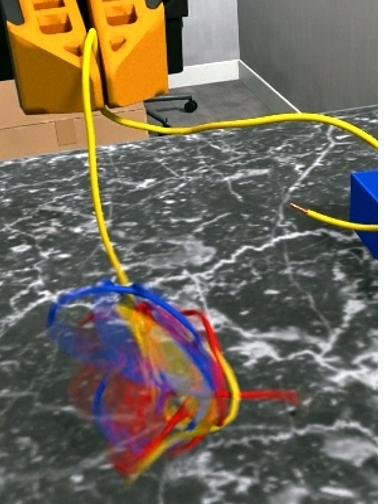

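execute_actions([
  [[0.01,0,-0.006,0,0,0,-1,0,0,0,0,0,0,0.2],[0.02,0,-0.012,0,0,0,-1,0,0,0,0,0,0,0.2],[0.03,0,-0.018,0,0,0,-1,0,0,0,0,0,0,0.2],[0.04,0,-0.024,0,0,0,-1,0,0,0,0,0,0,0.2],[0.055,0,-0.03,0,0,0,-1,0,0,0,0,0,0,0.2],[0.07,0,-0.036,0,0,0,-1,0,0,0,0,0,0,0.2],[0.085,0,-0.042,0,0,0,-1,0,0,0,0,0,0,0.2],[0.1,0,-0.05,0,0,0,-1,0,0,0,0,0,0,0.2]],
  [[-0.025,0,0.088,0,0,0,-1,0,0,0,0,0,0,0.2],[-0.09,0,0.143,0,0,0,-1,0,0,0,0,0,0,0.2],[-0.17,0,0.143,0,0,0,-1,0,0,0,0,0,0,0.2],[-0.235,0,0.088,0,0,0,-1,0,0,0,0,0,0,0.2],[-0.26,0,0,0,0,0,-1,0,0,0,0,0,0,0.2],[-0.235,0,-0.088,0,0,0,-1,0,0,0,0,0,0,0.2],[-0.17,0,-0.143,0,0,0,-1,0,0,0,0,0,0,0.2],[-0.09,0,-0.143,0,0,0,-1,0,0,0,0,0,0,0.2],[-0.025,0,-0.088,0,0,0,-1,0,0,0,0,0,0,0.2],[0,0,0,0,0,0,-1,0,0,0,0,0,0,0.2],[-0.025,0,0.088,0,0,0,-1,0,0,0,0,0,0,0.2],[-0.09,0,0.143,0,0,0,-1,0,0,0,0,0,0,0.2],[-0.17,0,0.143,0,0,0,-1,0,0,0,0,0,0,0.2],[-0.235,0,0.088,0,0,0,-1,0,0,0,0,0,0,0.2],[-0.26,0,0,0,0,0,-1,0,0,0,0,0,0,0.2]],
  [[0.025,0,-0.088,0,0,0,-1,0,0,0,0,0,0,0.2],[0.09,0,-0.143,0,0,0,-1,0,0,0,0,0,0,0.2],[0.17,0,-0.143,0,0,0,-1,0,0,0,0,0,0,0.2],[0.235,0,-0.088,0,0,0,-1,0,0,0,0,0,0,0.2],[0.26,0,0,0,0,0,-1,0,0,0,0,0,0,0.2],[0.235,0,0.088,0,0,0,-1,0,0,0,0,0,0,0.2],[0.17,0,0.143,0,0,0,-1,0,0,0,0,0,0,0.2],[0.09,0,0.143,0,0,0,-1,0,0,0,0,0,0,0.2],[0.025,0,0.088,0,0,0,-1,0,0,0,0,0,0,0.2],[0,0,0,0,0,0,-1,0,0,0,0,0,0,0.2],[0.025,0,-0.088,0,0,0,-1,0,0,0,0,0,0,0.2],[0.09,0,-0.143,0,0,0,-1,0,0,0,0,0,0,0.2],[0.17,0,-0.143,0,0,0,-1,0,0,0,0,0,0,0.2],[0.235,0,-0.088,0,0,0,-1,0,0,0,0,0,0,0.2],[0.26,0,0,0,0,0,-1,0,0,0,0,0,0,0.2]],
  [[-0.025,0,0.088,0,0,0,-1,0,0,0,0,0,0,0.2],[-0.09,0,0.143,0,0,0,-1,0,0,0,0,0,0,0.2],[-0.17,0,0.143,0,0,0,-1,0,0,0,0,0,0,0.2],[-0.235,0,0.088,0,0,0,-1,0,0,0,0,0,0,0.2],[-0.26,0,0,0,0,0,-1,0,0,0,0,0,0,0.2],[-0.235,0,-0.088,0,0,0,-1,0,0,0,0,0,0,0.2],[-0.17,0,-0.143,0,0,0,-1,0,0,0,0,0,0,0.2],[-0.09,0,-0.143,0,0,0,-1,0,0,0,0,0,0,0.2],[-0.025,0,-0.088,0,0,0,-1,0,0,0,0,0,0,0.2],[0,0,0,0,0,0,-1,0,0,0,0,0,0,0.2],[-0.025,0,0.06,0,0,0,-1,0,0,0,0,0,0,0.2],[-0.05,0,0.06,0,0,0,-1,0,0,0,0,0,0,0.2],[-0.07,0,0.05,0,0,0,-1,0,0,0,0,0,0,0.2],[-0.08,0,0.04,0,0,0,-1,0,0,0,0,0,0,0.2],[-0.08,0,0.03,0,0,0,-1,0,0,0,0,0,0,0.2]],
], cameras=[])

wait(seconds=0.6, cameras=["cam_right_wrist"])

zoom_image(camera="cam_right_wrist", region=[230, 130, 440, 410])

Scene clock: 649.07 s.
left_arm: end_effector_position=(+0.3004, -0.2635, +0.1969) grip_measured=-0.970 end_effector_quat_wxyz=(+0.461, +0.517, +0.569, -0.444) | right_arm: end_effector_position=(+0.2497, +0.1416, +0.2312) grip_measured=+0.202 end_effector_quat_wxyz=(+0.528, -0.448, +0.549, +0.468)
Joint positions: left_arm=[-0.327 1.556 0.827 0.282 1.139 0.38 0] | right_arm=[-0.11 1.222 0.476 0.647 -1.519 -0.059 0.055]
Joint torques (N m): left_arm=[-0.36 -6.93 7.36 1.35 0.3 0.28] | right_arm=[-0.77 -3.08 5.7 2.07 -0.33 -0.23]
Heat: left arm: 41 °C; right arm: 47 °C.
Hand target: left_arm +0.3017, -0.2625, +0.1978; +0.456, +0.520, +0.571, -0.442 | right_arm +0.2501, +0.1379, +0.2319; +0.540, -0.456, +0.539, +0.457
Off the commanded pose: left_arm 0.002 m, 1 deg | right_arm 0.004 m, 2 deg.
Step readings (end_effector_position of left_arm | right_arm):
0: (+0.2895, -0.2633, +0.2153) | (+0.2497, +0.1416, +0.2312)
1: (+0.2895, -0.2634, +0.2149) | (+0.2497, +0.1416, +0.2312)
2: (+0.2900, -0.2639, +0.2125) | (+0.2497, +0.1416, +0.2312)
4: (+0.2958, -0.2640, +0.2020) | (+0.2497, +0.1416, +0.2312)
8: (+0.3222, -0.2623, +0.1748) | (+0.2497, +0.1416, +0.2312)
15: (+0.3463, -0.2579, +0.1654) | (+0.2497, +0.1416, +0.2312)
16: (+0.3456, -0.2584, +0.1687) | (+0.2497, +0.1416, +0.2312)
17: (+0.3411, -0.2587, +0.1751) | (+0.2497, +0.1416, +0.2312)
19: (+0.3062, -0.2628, +0.2003) | (+0.2497, +0.1416, +0.2312)
23: (+0.2212, -0.2686, +0.1737) | (+0.2497, +0.1416, +0.2312)
30: (+0.2641, -0.2563, +0.2058) | (+0.2497, +0.1416, +0.2312)
31: (+0.2367, -0.2633, +0.2158) | (+0.2497, +0.1416, +0.2312)
32: (+0.2209, -0.2667, +0.2096) | (+0.2497, +0.1416, +0.2312)
34: (+0.2359, -0.2595, +0.1613) | (+0.2497, +0.1416, +0.2312)
38: (+0.2974, -0.2440, +0.1602) | (+0.2497, +0.1416, +0.2312)
45: (+0.2605, -0.2534, +0.1384) | (+0.2497, +0.1416, +0.2312)
46: (+0.2849, -0.2457, +0.1297) | (+0.2497, +0.1416, +0.2312)
47: (+0.2981, -0.2417, +0.1377) | (+0.2497, +0.1416, +0.2312)
49: (+0.2867, -0.2497, +0.1846) | (+0.2497, +0.1416, +0.2312)
53: (+0.2227, -0.2652, +0.1862) | (+0.2497, +0.1416, +0.2312)
60: (+0.3116, -0.2533, +0.1862) | (+0.2497, +0.1416, +0.2312)
No camera images: "cameras" was empty.

Scene clock: 649.67 s.
left_arm: end_effector_position=(+0.3004, -0.2635, +0.1968) grip_measured=-0.970 end_effector_quat_wxyz=(+0.461, +0.516, +0.569, -0.444) | right_arm: end_effector_position=(+0.2497, +0.1416, +0.2312) grip_measured=+0.202 end_effector_quat_wxyz=(+0.528, -0.448, +0.549, +0.468)
Joint positions: left_arm=[-0.327 1.556 0.827 0.282 1.139 0.38 0] | right_arm=[-0.11 1.222 0.476 0.647 -1.519 -0.059 0.055]
Joint torques (N m): left_arm=[-0.43 -6.94 7.43 1.37 0.28 0.3] | right_arm=[-0.83 -2.99 5.65 2.06 -0.25 -0.27]
Heat: left arm: 41 °C; right arm: 47 °C.
Hand target: left_arm +0.3016, -0.2625, +0.1978; +0.456, +0.520, +0.571, -0.442 | right_arm +0.2501, +0.1379, +0.2319; +0.540, -0.456, +0.539, +0.457
Tool commands: left_gripper/opening=-1.0 right_gripper/opening=+0.2
Off the commanded pose: left_arm 0.002 m, 1 deg | right_arm 0.004 m, 2 deg.
wait: 0.60 s; at rest by 0.17 s
camera_calibration:
cam_right_wrist: T_world_to_cam=[[0.981252, -0.190308, -0.0304445, -0.214551], [-0.116537, -0.460071, -0.880201, 0.332364], [0.153502, 0.867247, -0.473623, 0.0354172], [0, 0, 0, 1]] pos_world=[0.243824, 0.0813647, 0.302789]
Images, in order (width x height): cam_right_wrist 672x504.

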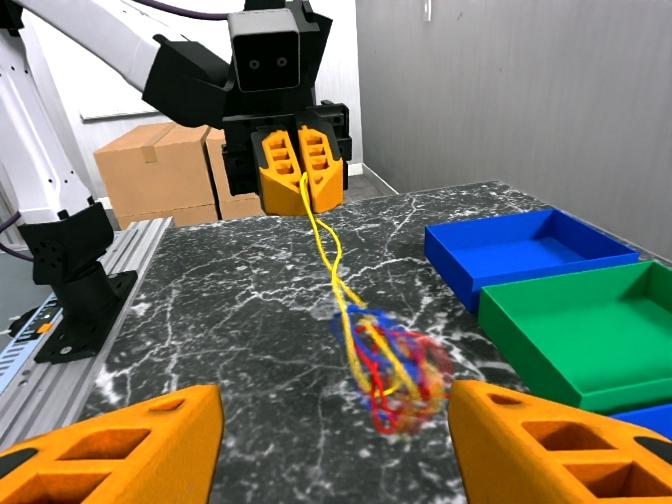

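Scaled by 1.800 from the camera's 672x504 image, which has a finer 960x720 frame.

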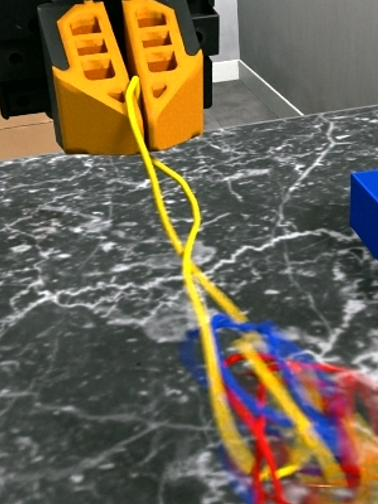

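wait(seconds=0.8, cameras=["cam_right_wrist"])

zoom_image(camera="cam_right_wrist", region=[240, 160, 500, 460])

Scene clock: 656.37 s.
left_arm: end_effector_position=(+0.3004, -0.2635, +0.1968) grip_measured=-0.970 end_effector_quat_wxyz=(+0.461, +0.516, +0.569, -0.444) | right_arm: end_effector_position=(+0.2497, +0.1416, +0.2312) grip_measured=+0.202 end_effector_quat_wxyz=(+0.528, -0.448, +0.549, +0.468)
Joint positions: left_arm=[-0.327 1.556 0.827 0.282 1.139 0.38 0] | right_arm=[-0.11 1.222 0.476 0.647 -1.519 -0.059 0.055]
Joint torques (N m): left_arm=[-0.38 -6.95 7.35 1.37 0.29 0.29] | right_arm=[-0.7 -2.88 5.74 2.12 -0.27 -0.23]
Heat: left arm: 41 °C; right arm: 47 °C.
Hand target: left_arm +0.3016, -0.2625, +0.1978; +0.456, +0.520, +0.571, -0.442 | right_arm +0.2501, +0.1379, +0.2319; +0.540, -0.456, +0.539, +0.457
Tool commands: left_gripper/opening=-1.0 right_gripper/opening=+0.2
Off the commanded pose: left_arm 0.002 m, 1 deg | right_arm 0.004 m, 2 deg.
wait: 0.80 s; at rest from the start
camera_calibration:
cam_right_wrist: T_world_to_cam=[[0.981252, -0.190308, -0.0304445, -0.214551], [-0.116537, -0.460071, -0.880201, 0.332364], [0.153502, 0.867247, -0.473623, 0.0354172], [0, 0, 0, 1]] pos_world=[0.243824, 0.0813647, 0.302789]
Images, in order (width x height): cam_right_wrist 672x504.

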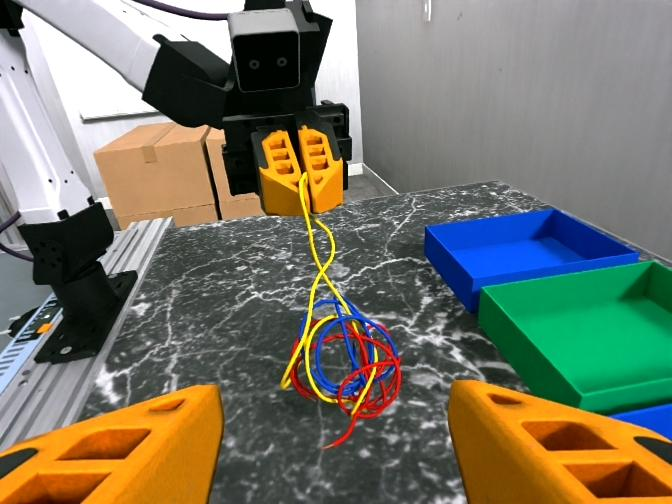

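Scaled by 1.680 from the camera's 672x504 image, which has a finer 960x720 frame.

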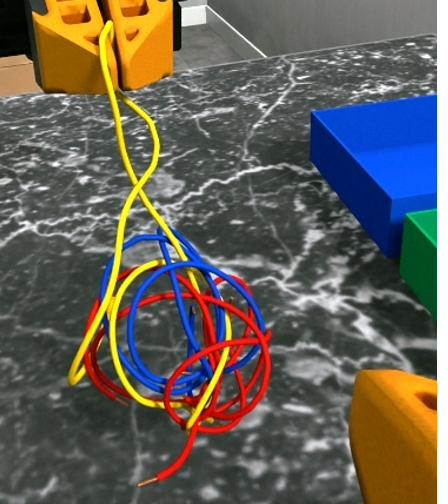

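execute_actions([
  [[0,0,0.01,0,0,0,-1,0,0,0,0,0,0,0.2],[0,0,0.02,0,0,0,-1,0,0,0,0,0,0,0.2],[0,0,0.03,0,0,0,-1,0,0,0,0,0,0,0.2],[0,0,0.04,0,0,0,-1,0,0,0,0,0,0,0.2],[0,0,0.05,0,0,0,-1,0,0,0,0,0,0,0.2],[0,0,0.06,0,0,0,-1,0,0,0,0,0,0,0.2],[0,0,0.067,0,0,0,-1,0,0,0,0,0,0,0.2]],
  [[0,0,0.088,0,0,0,-1,0,0,0,0,0,0,0.2],[0,0,0.143,0,0,0,-1,0,0,0,0,0,0,0.2],[0,0,0.143,0,0,0,-1,0,0,0,0,0,0,0.2],[0,0,0.088,0,0,0,-1,0,0,0,0,0,0,0.2],[0,0,0,0,0,0,-1,0,0,0,0,0,0,0.2],[0,0,-0.088,0,0,0,-1,0,0,0,0,0,0,0.2],[0,0,-0.143,0,0,0,-1,0,0,0,0,0,0,0.2],[0,0,-0.143,0,0,0,-1,0,0,0,0,0,0,0.2],[0,0,-0.088,0,0,0,-1,0,0,0,0,0,0,0.2],[0,0,0,0,0,0,-1,0,0,0,0,0,0,0.2],[0,0,0.088,0,0,0,-1,0,0,0,0,0,0,0.2],[0,0,0.143,0,0,0,-1,0,0,0,0,0,0,0.2],[0,0,0.143,0,0,0,-1,0,0,0,0,0,0,0.2],[0,0,0.088,0,0,0,-1,0,0,0,0,0,0,0.2],[0,0,0,0,0,0,-1,0,0,0,0,0,0,0.2]],
  [[0,0,-0.088,0,0,0,-1,0,0,0,0,0,0,0.2],[0,0,-0.143,0,0,0,-1,0,0,0,0,0,0,0.2],[0,0,-0.143,0,0,0,-1,0,0,0,0,0,0,0.2],[0,0,-0.088,0,0,0,-1,0,0,0,0,0,0,0.2],[0,0,0,0,0,0,-1,0,0,0,0,0,0,0.2],[0,0,0.088,0,0,0,-1,0,0,0,0,0,0,0.2],[0,0,0.143,0,0,0,-1,0,0,0,0,0,0,0.2],[0,0,0.143,0,0,0,-1,0,0,0,0,0,0,0.2],[0,0,0.088,0,0,0,-1,0,0,0,0,0,0,0.2],[0,0,0,0,0,0,-1,0,0,0,0,0,0,0.2],[0,0,-0.088,0,0,0,-1,0,0,0,0,0,0,0.2],[0,0,-0.143,0,0,0,-1,0,0,0,0,0,0,0.2],[0,0,-0.143,0,0,0,-1,0,0,0,0,0,0,0.2],[0,0,-0.088,0,0,0,-1,0,0,0,0,0,0,0.2],[0,0,0,0,0,0,-1,0,0,0,0,0,0,0.2]],
  [[0,0,0.088,0,0,0,-1,0,0,0,0,0,0,0.2],[0,0,0.143,0,0,0,-1,0,0,0,0,0,0,0.2],[0,0,0.143,0,0,0,-1,0,0,0,0,0,0,0.2],[0,0,0.088,0,0,0,-1,0,0,0,0,0,0,0.2],[0,0,0,0,0,0,-1,0,0,0,0,0,0,0.2],[0,0,-0.088,0,0,0,-1,0,0,0,0,0,0,0.2],[0,0,-0.143,0,0,0,-1,0,0,0,0,0,0,0.2],[0,0,-0.143,0,0,0,-1,0,0,0,0,0,0,0.2],[0,0,-0.088,0,0,0,-1,0,0,0,0,0,0,0.2],[0,0,0,0,0,0,-1,0,0,0,0,0,0,0.2],[0,0,0.05,0,0,0,-1,0,0,0,0,0,0,0.2],[0,0,0.05,0,0,0,-1,0,0,0,0,0,0,0.2],[0,0,0.04,0,0,0,-1,0,0,0,0,0,0,0.2],[0,0,0.03,0,0,0,-1,0,0,0,0,0,0,0.2],[0,0,0.02,0,0,0,-1,0,0,0,0,0,0,0.2]],
], cameras=[])

wait(seconds=1.0, cameras=["cam_right_wrist"])

zoom_image(camera="cam_right_wrist", region=[240, 140, 500, 440])

Scene clock: 714.67 s.
left_arm: end_effector_position=(+0.3004, -0.2639, +0.2435) grip_measured=-0.970 end_effector_quat_wxyz=(+0.456, +0.518, +0.572, -0.444) | right_arm: end_effector_position=(+0.2497, +0.1416, +0.2312) grip_measured=+0.202 end_effector_quat_wxyz=(+0.528, -0.448, +0.549, +0.468)
Joint positions: left_arm=[-0.329 1.485 0.975 0.04 1.137 0.395 0] | right_arm=[-0.11 1.222 0.476 0.647 -1.519 -0.059 0.055]
Joint torques (N m): left_arm=[-0.29 -7.27 8.32 1.37 0.29 0.24] | right_arm=[-0.77 -2.89 5.57 2.08 -0.29 -0.25]
Heat: left arm: 40 °C; right arm: 47 °C.
Hand target: left_arm +0.3017, -0.2625, +0.2500; +0.456, +0.520, +0.571, -0.442 | right_arm +0.2501, +0.1379, +0.2319; +0.540, -0.456, +0.539, +0.457
Off the commanded pose: left_arm 0.007 m, 0 deg | right_arm 0.004 m, 2 deg.
Step readings (end_effector_position of left_arm | right_arm):
0: (+0.3004, -0.2635, +0.1968) | (+0.2497, +0.1416, +0.2312)
1: (+0.3004, -0.2634, +0.1967) | (+0.2497, +0.1416, +0.2312)
2: (+0.2998, -0.2633, +0.1955) | (+0.2497, +0.1416, +0.2312)
4: (+0.2999, -0.2633, +0.1957) | (+0.2497, +0.1416, +0.2312)
8: (+0.3017, -0.2639, +0.2096) | (+0.2497, +0.1416, +0.2312)
15: (+0.3025, -0.2642, +0.2263) | (+0.2497, +0.1416, +0.2312)
16: (+0.3021, -0.2640, +0.2281) | (+0.2497, +0.1416, +0.2312)
17: (+0.3028, -0.2643, +0.2342) | (+0.2497, +0.1416, +0.2312)
19: (+0.3054, -0.2651, +0.2636) | (+0.2497, +0.1416, +0.2312)
23: (+0.2957, -0.2622, +0.2445) | (+0.2497, +0.1416, +0.2312)
30: (+0.2991, -0.2629, +0.2625) | (+0.2497, +0.1416, +0.2312)
31: (+0.2996, -0.2631, +0.2722) | (+0.2497, +0.1416, +0.2312)
32: (+0.2985, -0.2624, +0.2688) | (+0.2497, +0.1416, +0.2312)
34: (+0.2925, -0.2611, +0.2234) | (+0.2497, +0.1416, +0.2312)
38: (+0.2942, -0.2610, +0.2183) | (+0.2497, +0.1416, +0.2312)
45: (+0.2919, -0.2607, +0.2000) | (+0.2497, +0.1416, +0.2312)
46: (+0.2912, -0.2608, +0.1938) | (+0.2497, +0.1416, +0.2312)
47: (+0.2916, -0.2603, +0.2003) | (+0.2497, +0.1416, +0.2312)
49: (+0.2969, -0.2627, +0.2417) | (+0.2497, +0.1416, +0.2312)
53: (+0.2951, -0.2618, +0.2469) | (+0.2497, +0.1416, +0.2312)
60: (+0.2991, -0.2635, +0.2290) | (+0.2497, +0.1416, +0.2312)
No camera images: "cameras" was empty.

Scene clock: 715.67 s.
left_arm: end_effector_position=(+0.3004, -0.2639, +0.2435) grip_measured=-0.970 end_effector_quat_wxyz=(+0.456, +0.518, +0.572, -0.444) | right_arm: end_effector_position=(+0.2497, +0.1416, +0.2312) grip_measured=+0.202 end_effector_quat_wxyz=(+0.528, -0.448, +0.549, +0.468)
Joint positions: left_arm=[-0.329 1.485 0.975 0.04 1.137 0.395 0] | right_arm=[-0.11 1.222 0.476 0.647 -1.519 -0.059 0.055]
Joint torques (N m): left_arm=[-0.29 -7.28 8.35 1.37 0.3 0.23] | right_arm=[-0.75 -2.97 5.64 2.17 -0.26 -0.25]
Heat: left arm: 40 °C; right arm: 47 °C.
Hand target: left_arm +0.3017, -0.2625, +0.2500; +0.456, +0.520, +0.571, -0.442 | right_arm +0.2501, +0.1379, +0.2319; +0.540, -0.456, +0.539, +0.457
Tool commands: left_gripper/opening=-1.0 right_gripper/opening=+0.2
Off the commanded pose: left_arm 0.007 m, 0 deg | right_arm 0.004 m, 2 deg.
wait: 1.00 s; at rest by 0.17 s
camera_calibration:
cam_right_wrist: T_world_to_cam=[[0.981252, -0.190308, -0.0304445, -0.214551], [-0.116537, -0.460071, -0.880201, 0.332364], [0.153502, 0.867247, -0.473623, 0.0354172], [0, 0, 0, 1]] pos_world=[0.243824, 0.0813647, 0.302789]
Images, in order (width x height): cam_right_wrist 672x504.

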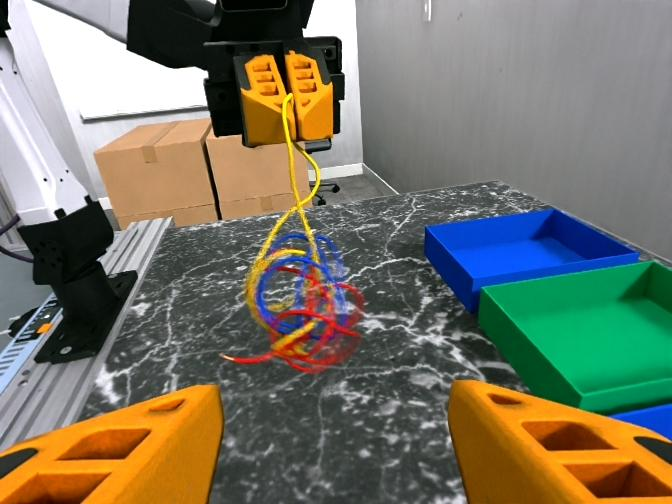

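Scaled by 1.680 from the camera's 672x504 image, which has a finer 960x720 frame.

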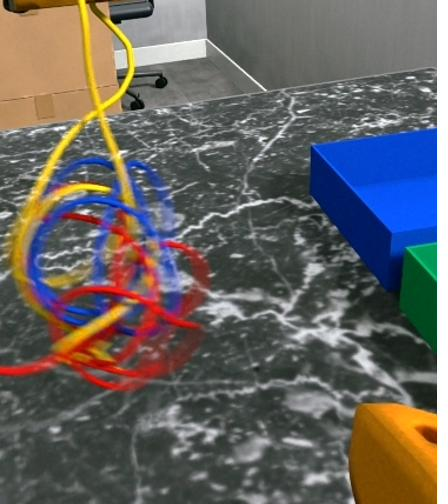

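execute_actions([
  [[0,0,-0.088,0,0,0,-1,0,0,0,0,0,0,0.2],[0,0,-0.153,0,0,0,-1,0,0,0,0,0,0,0.2],[0,0,-0.153,0,0,0,-1,0,0,0,0,0,0,0.2],[0,0,-0.09,0,0,0,-1,0,0,0,0,0,0,0.2],[0,0,0,0,0,0,-1,0,0,0,0,0,0,0.2],[0,0,0.088,0,0,0,-1,0,0,0,0,0,0,0.2],[0,0,0.153,0,0,0,-1,0,0,0,0,0,0,0.2],[0,0,0.153,0,0,0,-1,0,0,0,0,0,0,0.2],[0,0,0.088,0,0,0,-1,0,0,0,0,0,0,0.2],[0,0,0,0,0,0,-1,0,0,0,0,0,0,0.2],[0,0,-0.088,0,0,0,-1,0,0,0,0,0,0,0.2],[0,0,-0.153,0,0,0,-1,0,0,0,0,0,0,0.2],[0,0,-0.153,0,0,0,-1,0,0,0,0,0,0,0.2],[0,0,-0.088,0,0,0,-1,0,0,0,0,0,0,0.2],[0,0,0,0,0,0,-1,0,0,0,0,0,0,0.2]],
  [[0,0,0.088,0,0,0,-1,0,0,0,0,0,0,0.2],[0,0,0.153,0,0,0,-1,0,0,0,0,0,0,0.2],[0,0,0.153,0,0,0,-1,0,0,0,0,0,0,0.2],[0,0,0.088,0,0,0,-1,0,0,0,0,0,0,0.2],[0,0,0,0,0,0,-1,0,0,0,0,0,0,0.2],[0,0,-0.088,0,0,0,-1,0,0,0,0,0,0,0.2],[0,0,-0.153,0,0,0,-1,0,0,0,0,0,0,0.2],[0,0,-0.153,0,0,0,-1,0,0,0,0,0,0,0.2],[0,0,-0.088,0,0,0,-1,0,0,0,0,0,0,0.2],[0,0,0,0,0,0,-1,0,0,0,0,0,0,0.2],[0,0,0.088,0,0,0,-1,0,0,0,0,0,0,0.2],[0,0,0.153,0,0,0,-1,0,0,0,0,0,0,0.2],[0,0,0.153,0,0,0,-1,0,0,0,0,0,0,0.2],[0,0,0.088,0,0,0,-1,0,0,0,0,0,0,0.2],[0,0,0,0,0,0,-1,0,0,0,0,0,0,0.2]],
  [[0,0,-0.088,0,0,0,-1,0,0,0,0,0,0,0.2],[0,0,-0.153,0,0,0,-1,0,0,0,0,0,0,0.2],[0,0,-0.153,0,0,0,-1,0,0,0,0,0,0,0.2],[0,0,-0.088,0,0,0,-1,0,0,0,0,0,0,0.2],[0,0,0,0,0,0,-1,0,0,0,0,0,0,0.2],[0,0,0.088,0,0,0,-1,0,0,0,0,0,0,0.2],[0,0,0.153,0,0,0,-1,0,0,0,0,0,0,0.2],[0,0,0.153,0,0,0,-1,0,0,0,0,0,0,0.2],[0,0,0.088,0,0,0,-1,0,0,0,0,0,0,0.2],[0,0,0,0,0,0,-1,0,0,0,0,0,0,0.2],[0,0,-0.088,0,0,0,-1,0,0,0,0,0,0,0.2],[0,0,-0.153,0,0,0,-1,0,0,0,0,0,0,0.2],[0,0,-0.153,0,0,0,-1,0,0,0,0,0,0,0.2],[0,0,-0.088,0,0,0,-1,0,0,0,0,0,0,0.2],[0,0,0,0,0,0,-1,0,0,0,0,0,0,0.2]],
  [[0,0,0.088,0,0,0,-1,0,0,0,0,0,0,0.2],[0,0,0.153,0,0,0,-1,0,0,0,0,0,0,0.2],[0,0,0.153,0,0,0,-1,0,0,0,0,0,0,0.2],[0,0,0.088,0,0,0,-1,0,0,0,0,0,0,0.2],[0,0,0,0,0,0,-1,0,0,0,0,0,0,0.2],[0,0,-0.088,0,0,0,-1,0,0,0,0,0,0,0.2],[0,0,-0.153,0,0,0,-1,0,0,0,0,0,0,0.2],[0,0,-0.153,0,0,0,-1,0,0,0,0,0,0,0.2],[0,0,-0.088,0,0,0,-1,0,0,0,0,0,0,0.2],[0,0,-0.02,0,0,0,-1,0,0,0,0,0,0,0.2],[0,0,0,0,0,0,-1,0,0,0,0,0,0,0.2],[0,0,0,0,0,0,-1,0,0,0,0,0,0,0.2],[0,0,-0.02,0,0,0,-1,0,0,0,0,0,0,0.2],[0,0,-0.03,0,0,0,-1,0,0,0,0,0,0,0.2],[0,0,-0.03,0,0,0,-1,0,0,0,0,0,0,0.2]],
], cameras=[])

wait(seconds=1.2, cameras=["cam_right_wrist"])

zoom_image(camera="cam_right_wrist", region=[200, 120, 460, 420])

Scene clock: 759.47 s.
left_arm: end_effector_position=(+0.2965, -0.2633, +0.2132) grip_measured=-0.970 end_effector_quat_wxyz=(+0.432, +0.512, +0.589, -0.453) | right_arm: end_effector_position=(+0.2497, +0.1416, +0.2312) grip_measured=+0.202 end_effector_quat_wxyz=(+0.528, -0.448, +0.549, +0.468)
Joint positions: left_arm=[-0.33 1.519 0.918 0.056 1.139 0.409 0] | right_arm=[-0.11 1.222 0.476 0.647 -1.519 -0.059 0.055]
Joint torques (N m): left_arm=[-0.17 -8.65 9.03 1.77 0.34 0.18] | right_arm=[-0.8 -3.08 5.75 2.06 -0.26 -0.27]
Heat: left arm: 41 °C; right arm: 47 °C.
Hand target: left_arm +0.3016, -0.2625, +0.2320; +0.456, +0.520, +0.571, -0.442 | right_arm +0.2501, +0.1379, +0.2319; +0.540, -0.456, +0.539, +0.457
Off the commanded pose: left_arm 0.020 m, 4 deg | right_arm 0.004 m, 2 deg.
Step readings (end_effector_position of left_arm | right_arm):
0: (+0.3004, -0.2639, +0.2435) | (+0.2497, +0.1416, +0.2312)
1: (+0.3001, -0.2638, +0.2404) | (+0.2497, +0.1416, +0.2312)
2: (+0.2983, -0.2633, +0.2300) | (+0.2497, +0.1416, +0.2312)
4: (+0.2933, -0.2616, +0.1963) | (+0.2497, +0.1416, +0.2312)
8: (+0.2948, -0.2619, +0.2263) | (+0.2497, +0.1416, +0.2312)
15: (+0.2920, -0.2613, +0.2176) | (+0.2497, +0.1416, +0.2312)
16: (+0.2933, -0.2609, +0.2090) | (+0.2497, +0.1416, +0.2312)
17: (+0.2934, -0.2608, +0.2153) | (+0.2497, +0.1416, +0.2312)
19: (+0.2991, -0.2627, +0.2545) | (+0.2497, +0.1416, +0.2312)
23: (+0.2943, -0.2622, +0.2562) | (+0.2497, +0.1416, +0.2312)
30: (+0.3003, -0.2638, +0.2761) | (+0.2497, +0.1416, +0.2312)
31: (+0.3004, -0.2632, +0.2863) | (+0.2497, +0.1416, +0.2312)
32: (+0.2979, -0.2622, +0.2810) | (+0.2497, +0.1416, +0.2312)
34: (+0.2925, -0.2611, +0.2365) | (+0.2497, +0.1416, +0.2312)
38: (+0.2950, -0.2619, +0.2326) | (+0.2497, +0.1416, +0.2312)
45: (+0.2916, -0.2612, +0.2121) | (+0.2497, +0.1416, +0.2312)
46: (+0.2923, -0.2612, +0.2053) | (+0.2497, +0.1416, +0.2312)
47: (+0.2926, -0.2612, +0.2137) | (+0.2497, +0.1416, +0.2312)
49: (+0.2979, -0.2636, +0.2560) | (+0.2497, +0.1416, +0.2312)
53: (+0.2944, -0.2611, +0.2573) | (+0.2497, +0.1416, +0.2312)
60: (+0.2955, -0.2630, +0.2110) | (+0.2497, +0.1416, +0.2312)
No camera images: "cameras" was empty.

Scene clock: 760.67 s.
left_arm: end_effector_position=(+0.2965, -0.2633, +0.2132) grip_measured=-0.970 end_effector_quat_wxyz=(+0.432, +0.512, +0.589, -0.453) | right_arm: end_effector_position=(+0.2497, +0.1416, +0.2312) grip_measured=+0.202 end_effector_quat_wxyz=(+0.528, -0.448, +0.549, +0.468)
Joint positions: left_arm=[-0.33 1.519 0.918 0.056 1.139 0.409 0] | right_arm=[-0.11 1.222 0.476 0.647 -1.519 -0.059 0.055]
Joint torques (N m): left_arm=[-0.18 -8.58 8.99 1.76 0.34 0.19] | right_arm=[-0.68 -2.92 5.67 2.09 -0.31 -0.26]
Heat: left arm: 41 °C; right arm: 47 °C.
Hand target: left_arm +0.3016, -0.2625, +0.2320; +0.456, +0.520, +0.571, -0.442 | right_arm +0.2501, +0.1379, +0.2319; +0.540, -0.456, +0.539, +0.457
Tool commands: left_gripper/opening=-1.0 right_gripper/opening=+0.2
Off the commanded pose: left_arm 0.020 m, 4 deg | right_arm 0.004 m, 2 deg.
wait: 1.20 s; at rest by 0.17 s
camera_calibration:
cam_right_wrist: T_world_to_cam=[[0.981252, -0.190308, -0.0304445, -0.214551], [-0.116537, -0.460071, -0.880201, 0.332364], [0.153502, 0.867247, -0.473623, 0.0354172], [0, 0, 0, 1]] pos_world=[0.243824, 0.0813647, 0.302789]
Images, in order (width x height): cam_right_wrist 672x504.

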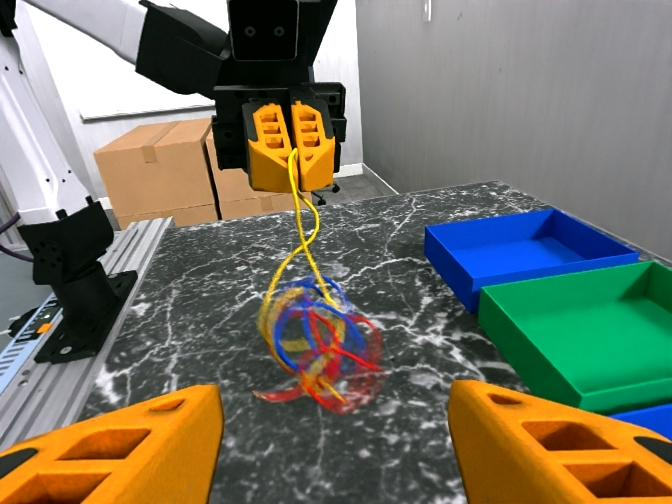

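Scaled by 1.680 from the camera's 672x504 image, which has a finer 960x720 frame.

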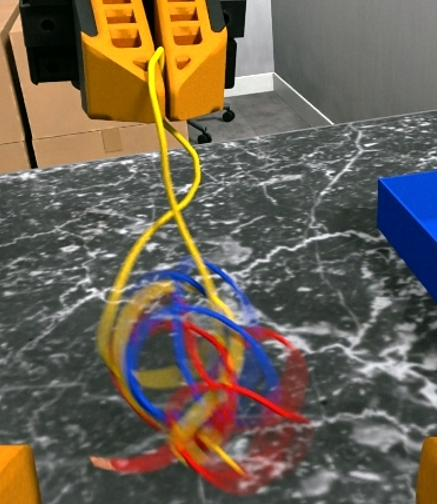

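wait(seconds=1.0, cameras=["cam_right_wrist"])

zoom_image(camera="cam_right_wrist", region=[210, 140, 430, 430])

Scene clock: 769.10 s.
left_arm: end_effector_position=(+0.2965, -0.2633, +0.2132) grip_measured=-0.970 end_effector_quat_wxyz=(+0.432, +0.512, +0.589, -0.453) | right_arm: end_effector_position=(+0.2497, +0.1416, +0.2312) grip_measured=+0.202 end_effector_quat_wxyz=(+0.528, -0.448, +0.549, +0.468)
Joint positions: left_arm=[-0.33 1.519 0.918 0.056 1.139 0.409 0] | right_arm=[-0.11 1.222 0.476 0.647 -1.519 -0.059 0.055]
Joint torques (N m): left_arm=[-0.23 -8.61 8.98 1.77 0.33 0.19] | right_arm=[-0.69 -2.86 5.5 2.08 -0.3 -0.25]
Heat: left arm: 41 °C; right arm: 47 °C.
Hand target: left_arm +0.3016, -0.2625, +0.2320; +0.456, +0.520, +0.571, -0.442 | right_arm +0.2501, +0.1379, +0.2319; +0.540, -0.456, +0.539, +0.457
Tool commands: left_gripper/opening=-1.0 right_gripper/opening=+0.2
Off the commanded pose: left_arm 0.020 m, 4 deg | right_arm 0.004 m, 2 deg.
wait: 1.00 s; at rest from the start
camera_calibration:
cam_right_wrist: T_world_to_cam=[[0.981252, -0.190308, -0.0304445, -0.214551], [-0.116537, -0.460071, -0.880201, 0.332364], [0.153502, 0.867247, -0.473623, 0.0354172], [0, 0, 0, 1]] pos_world=[0.243824, 0.0813647, 0.302789]
Images, in order (width x height): cam_right_wrist 672x504.

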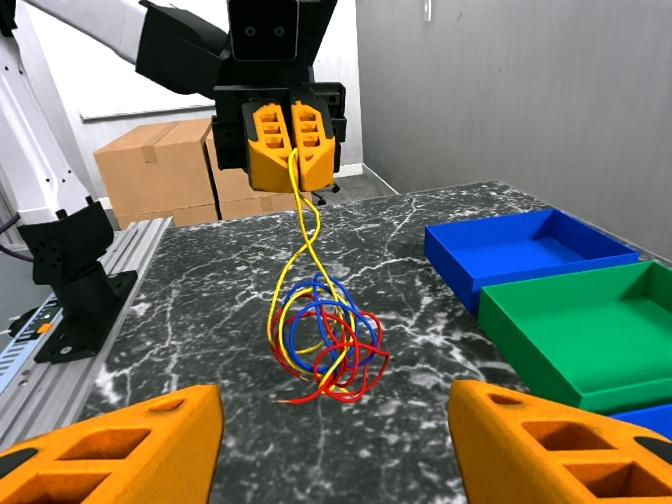

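Scaled by 1.738 from the camera's 672x504 image, which has a finer 960x720 frame.

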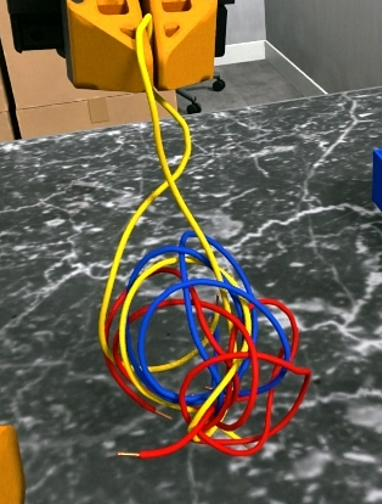

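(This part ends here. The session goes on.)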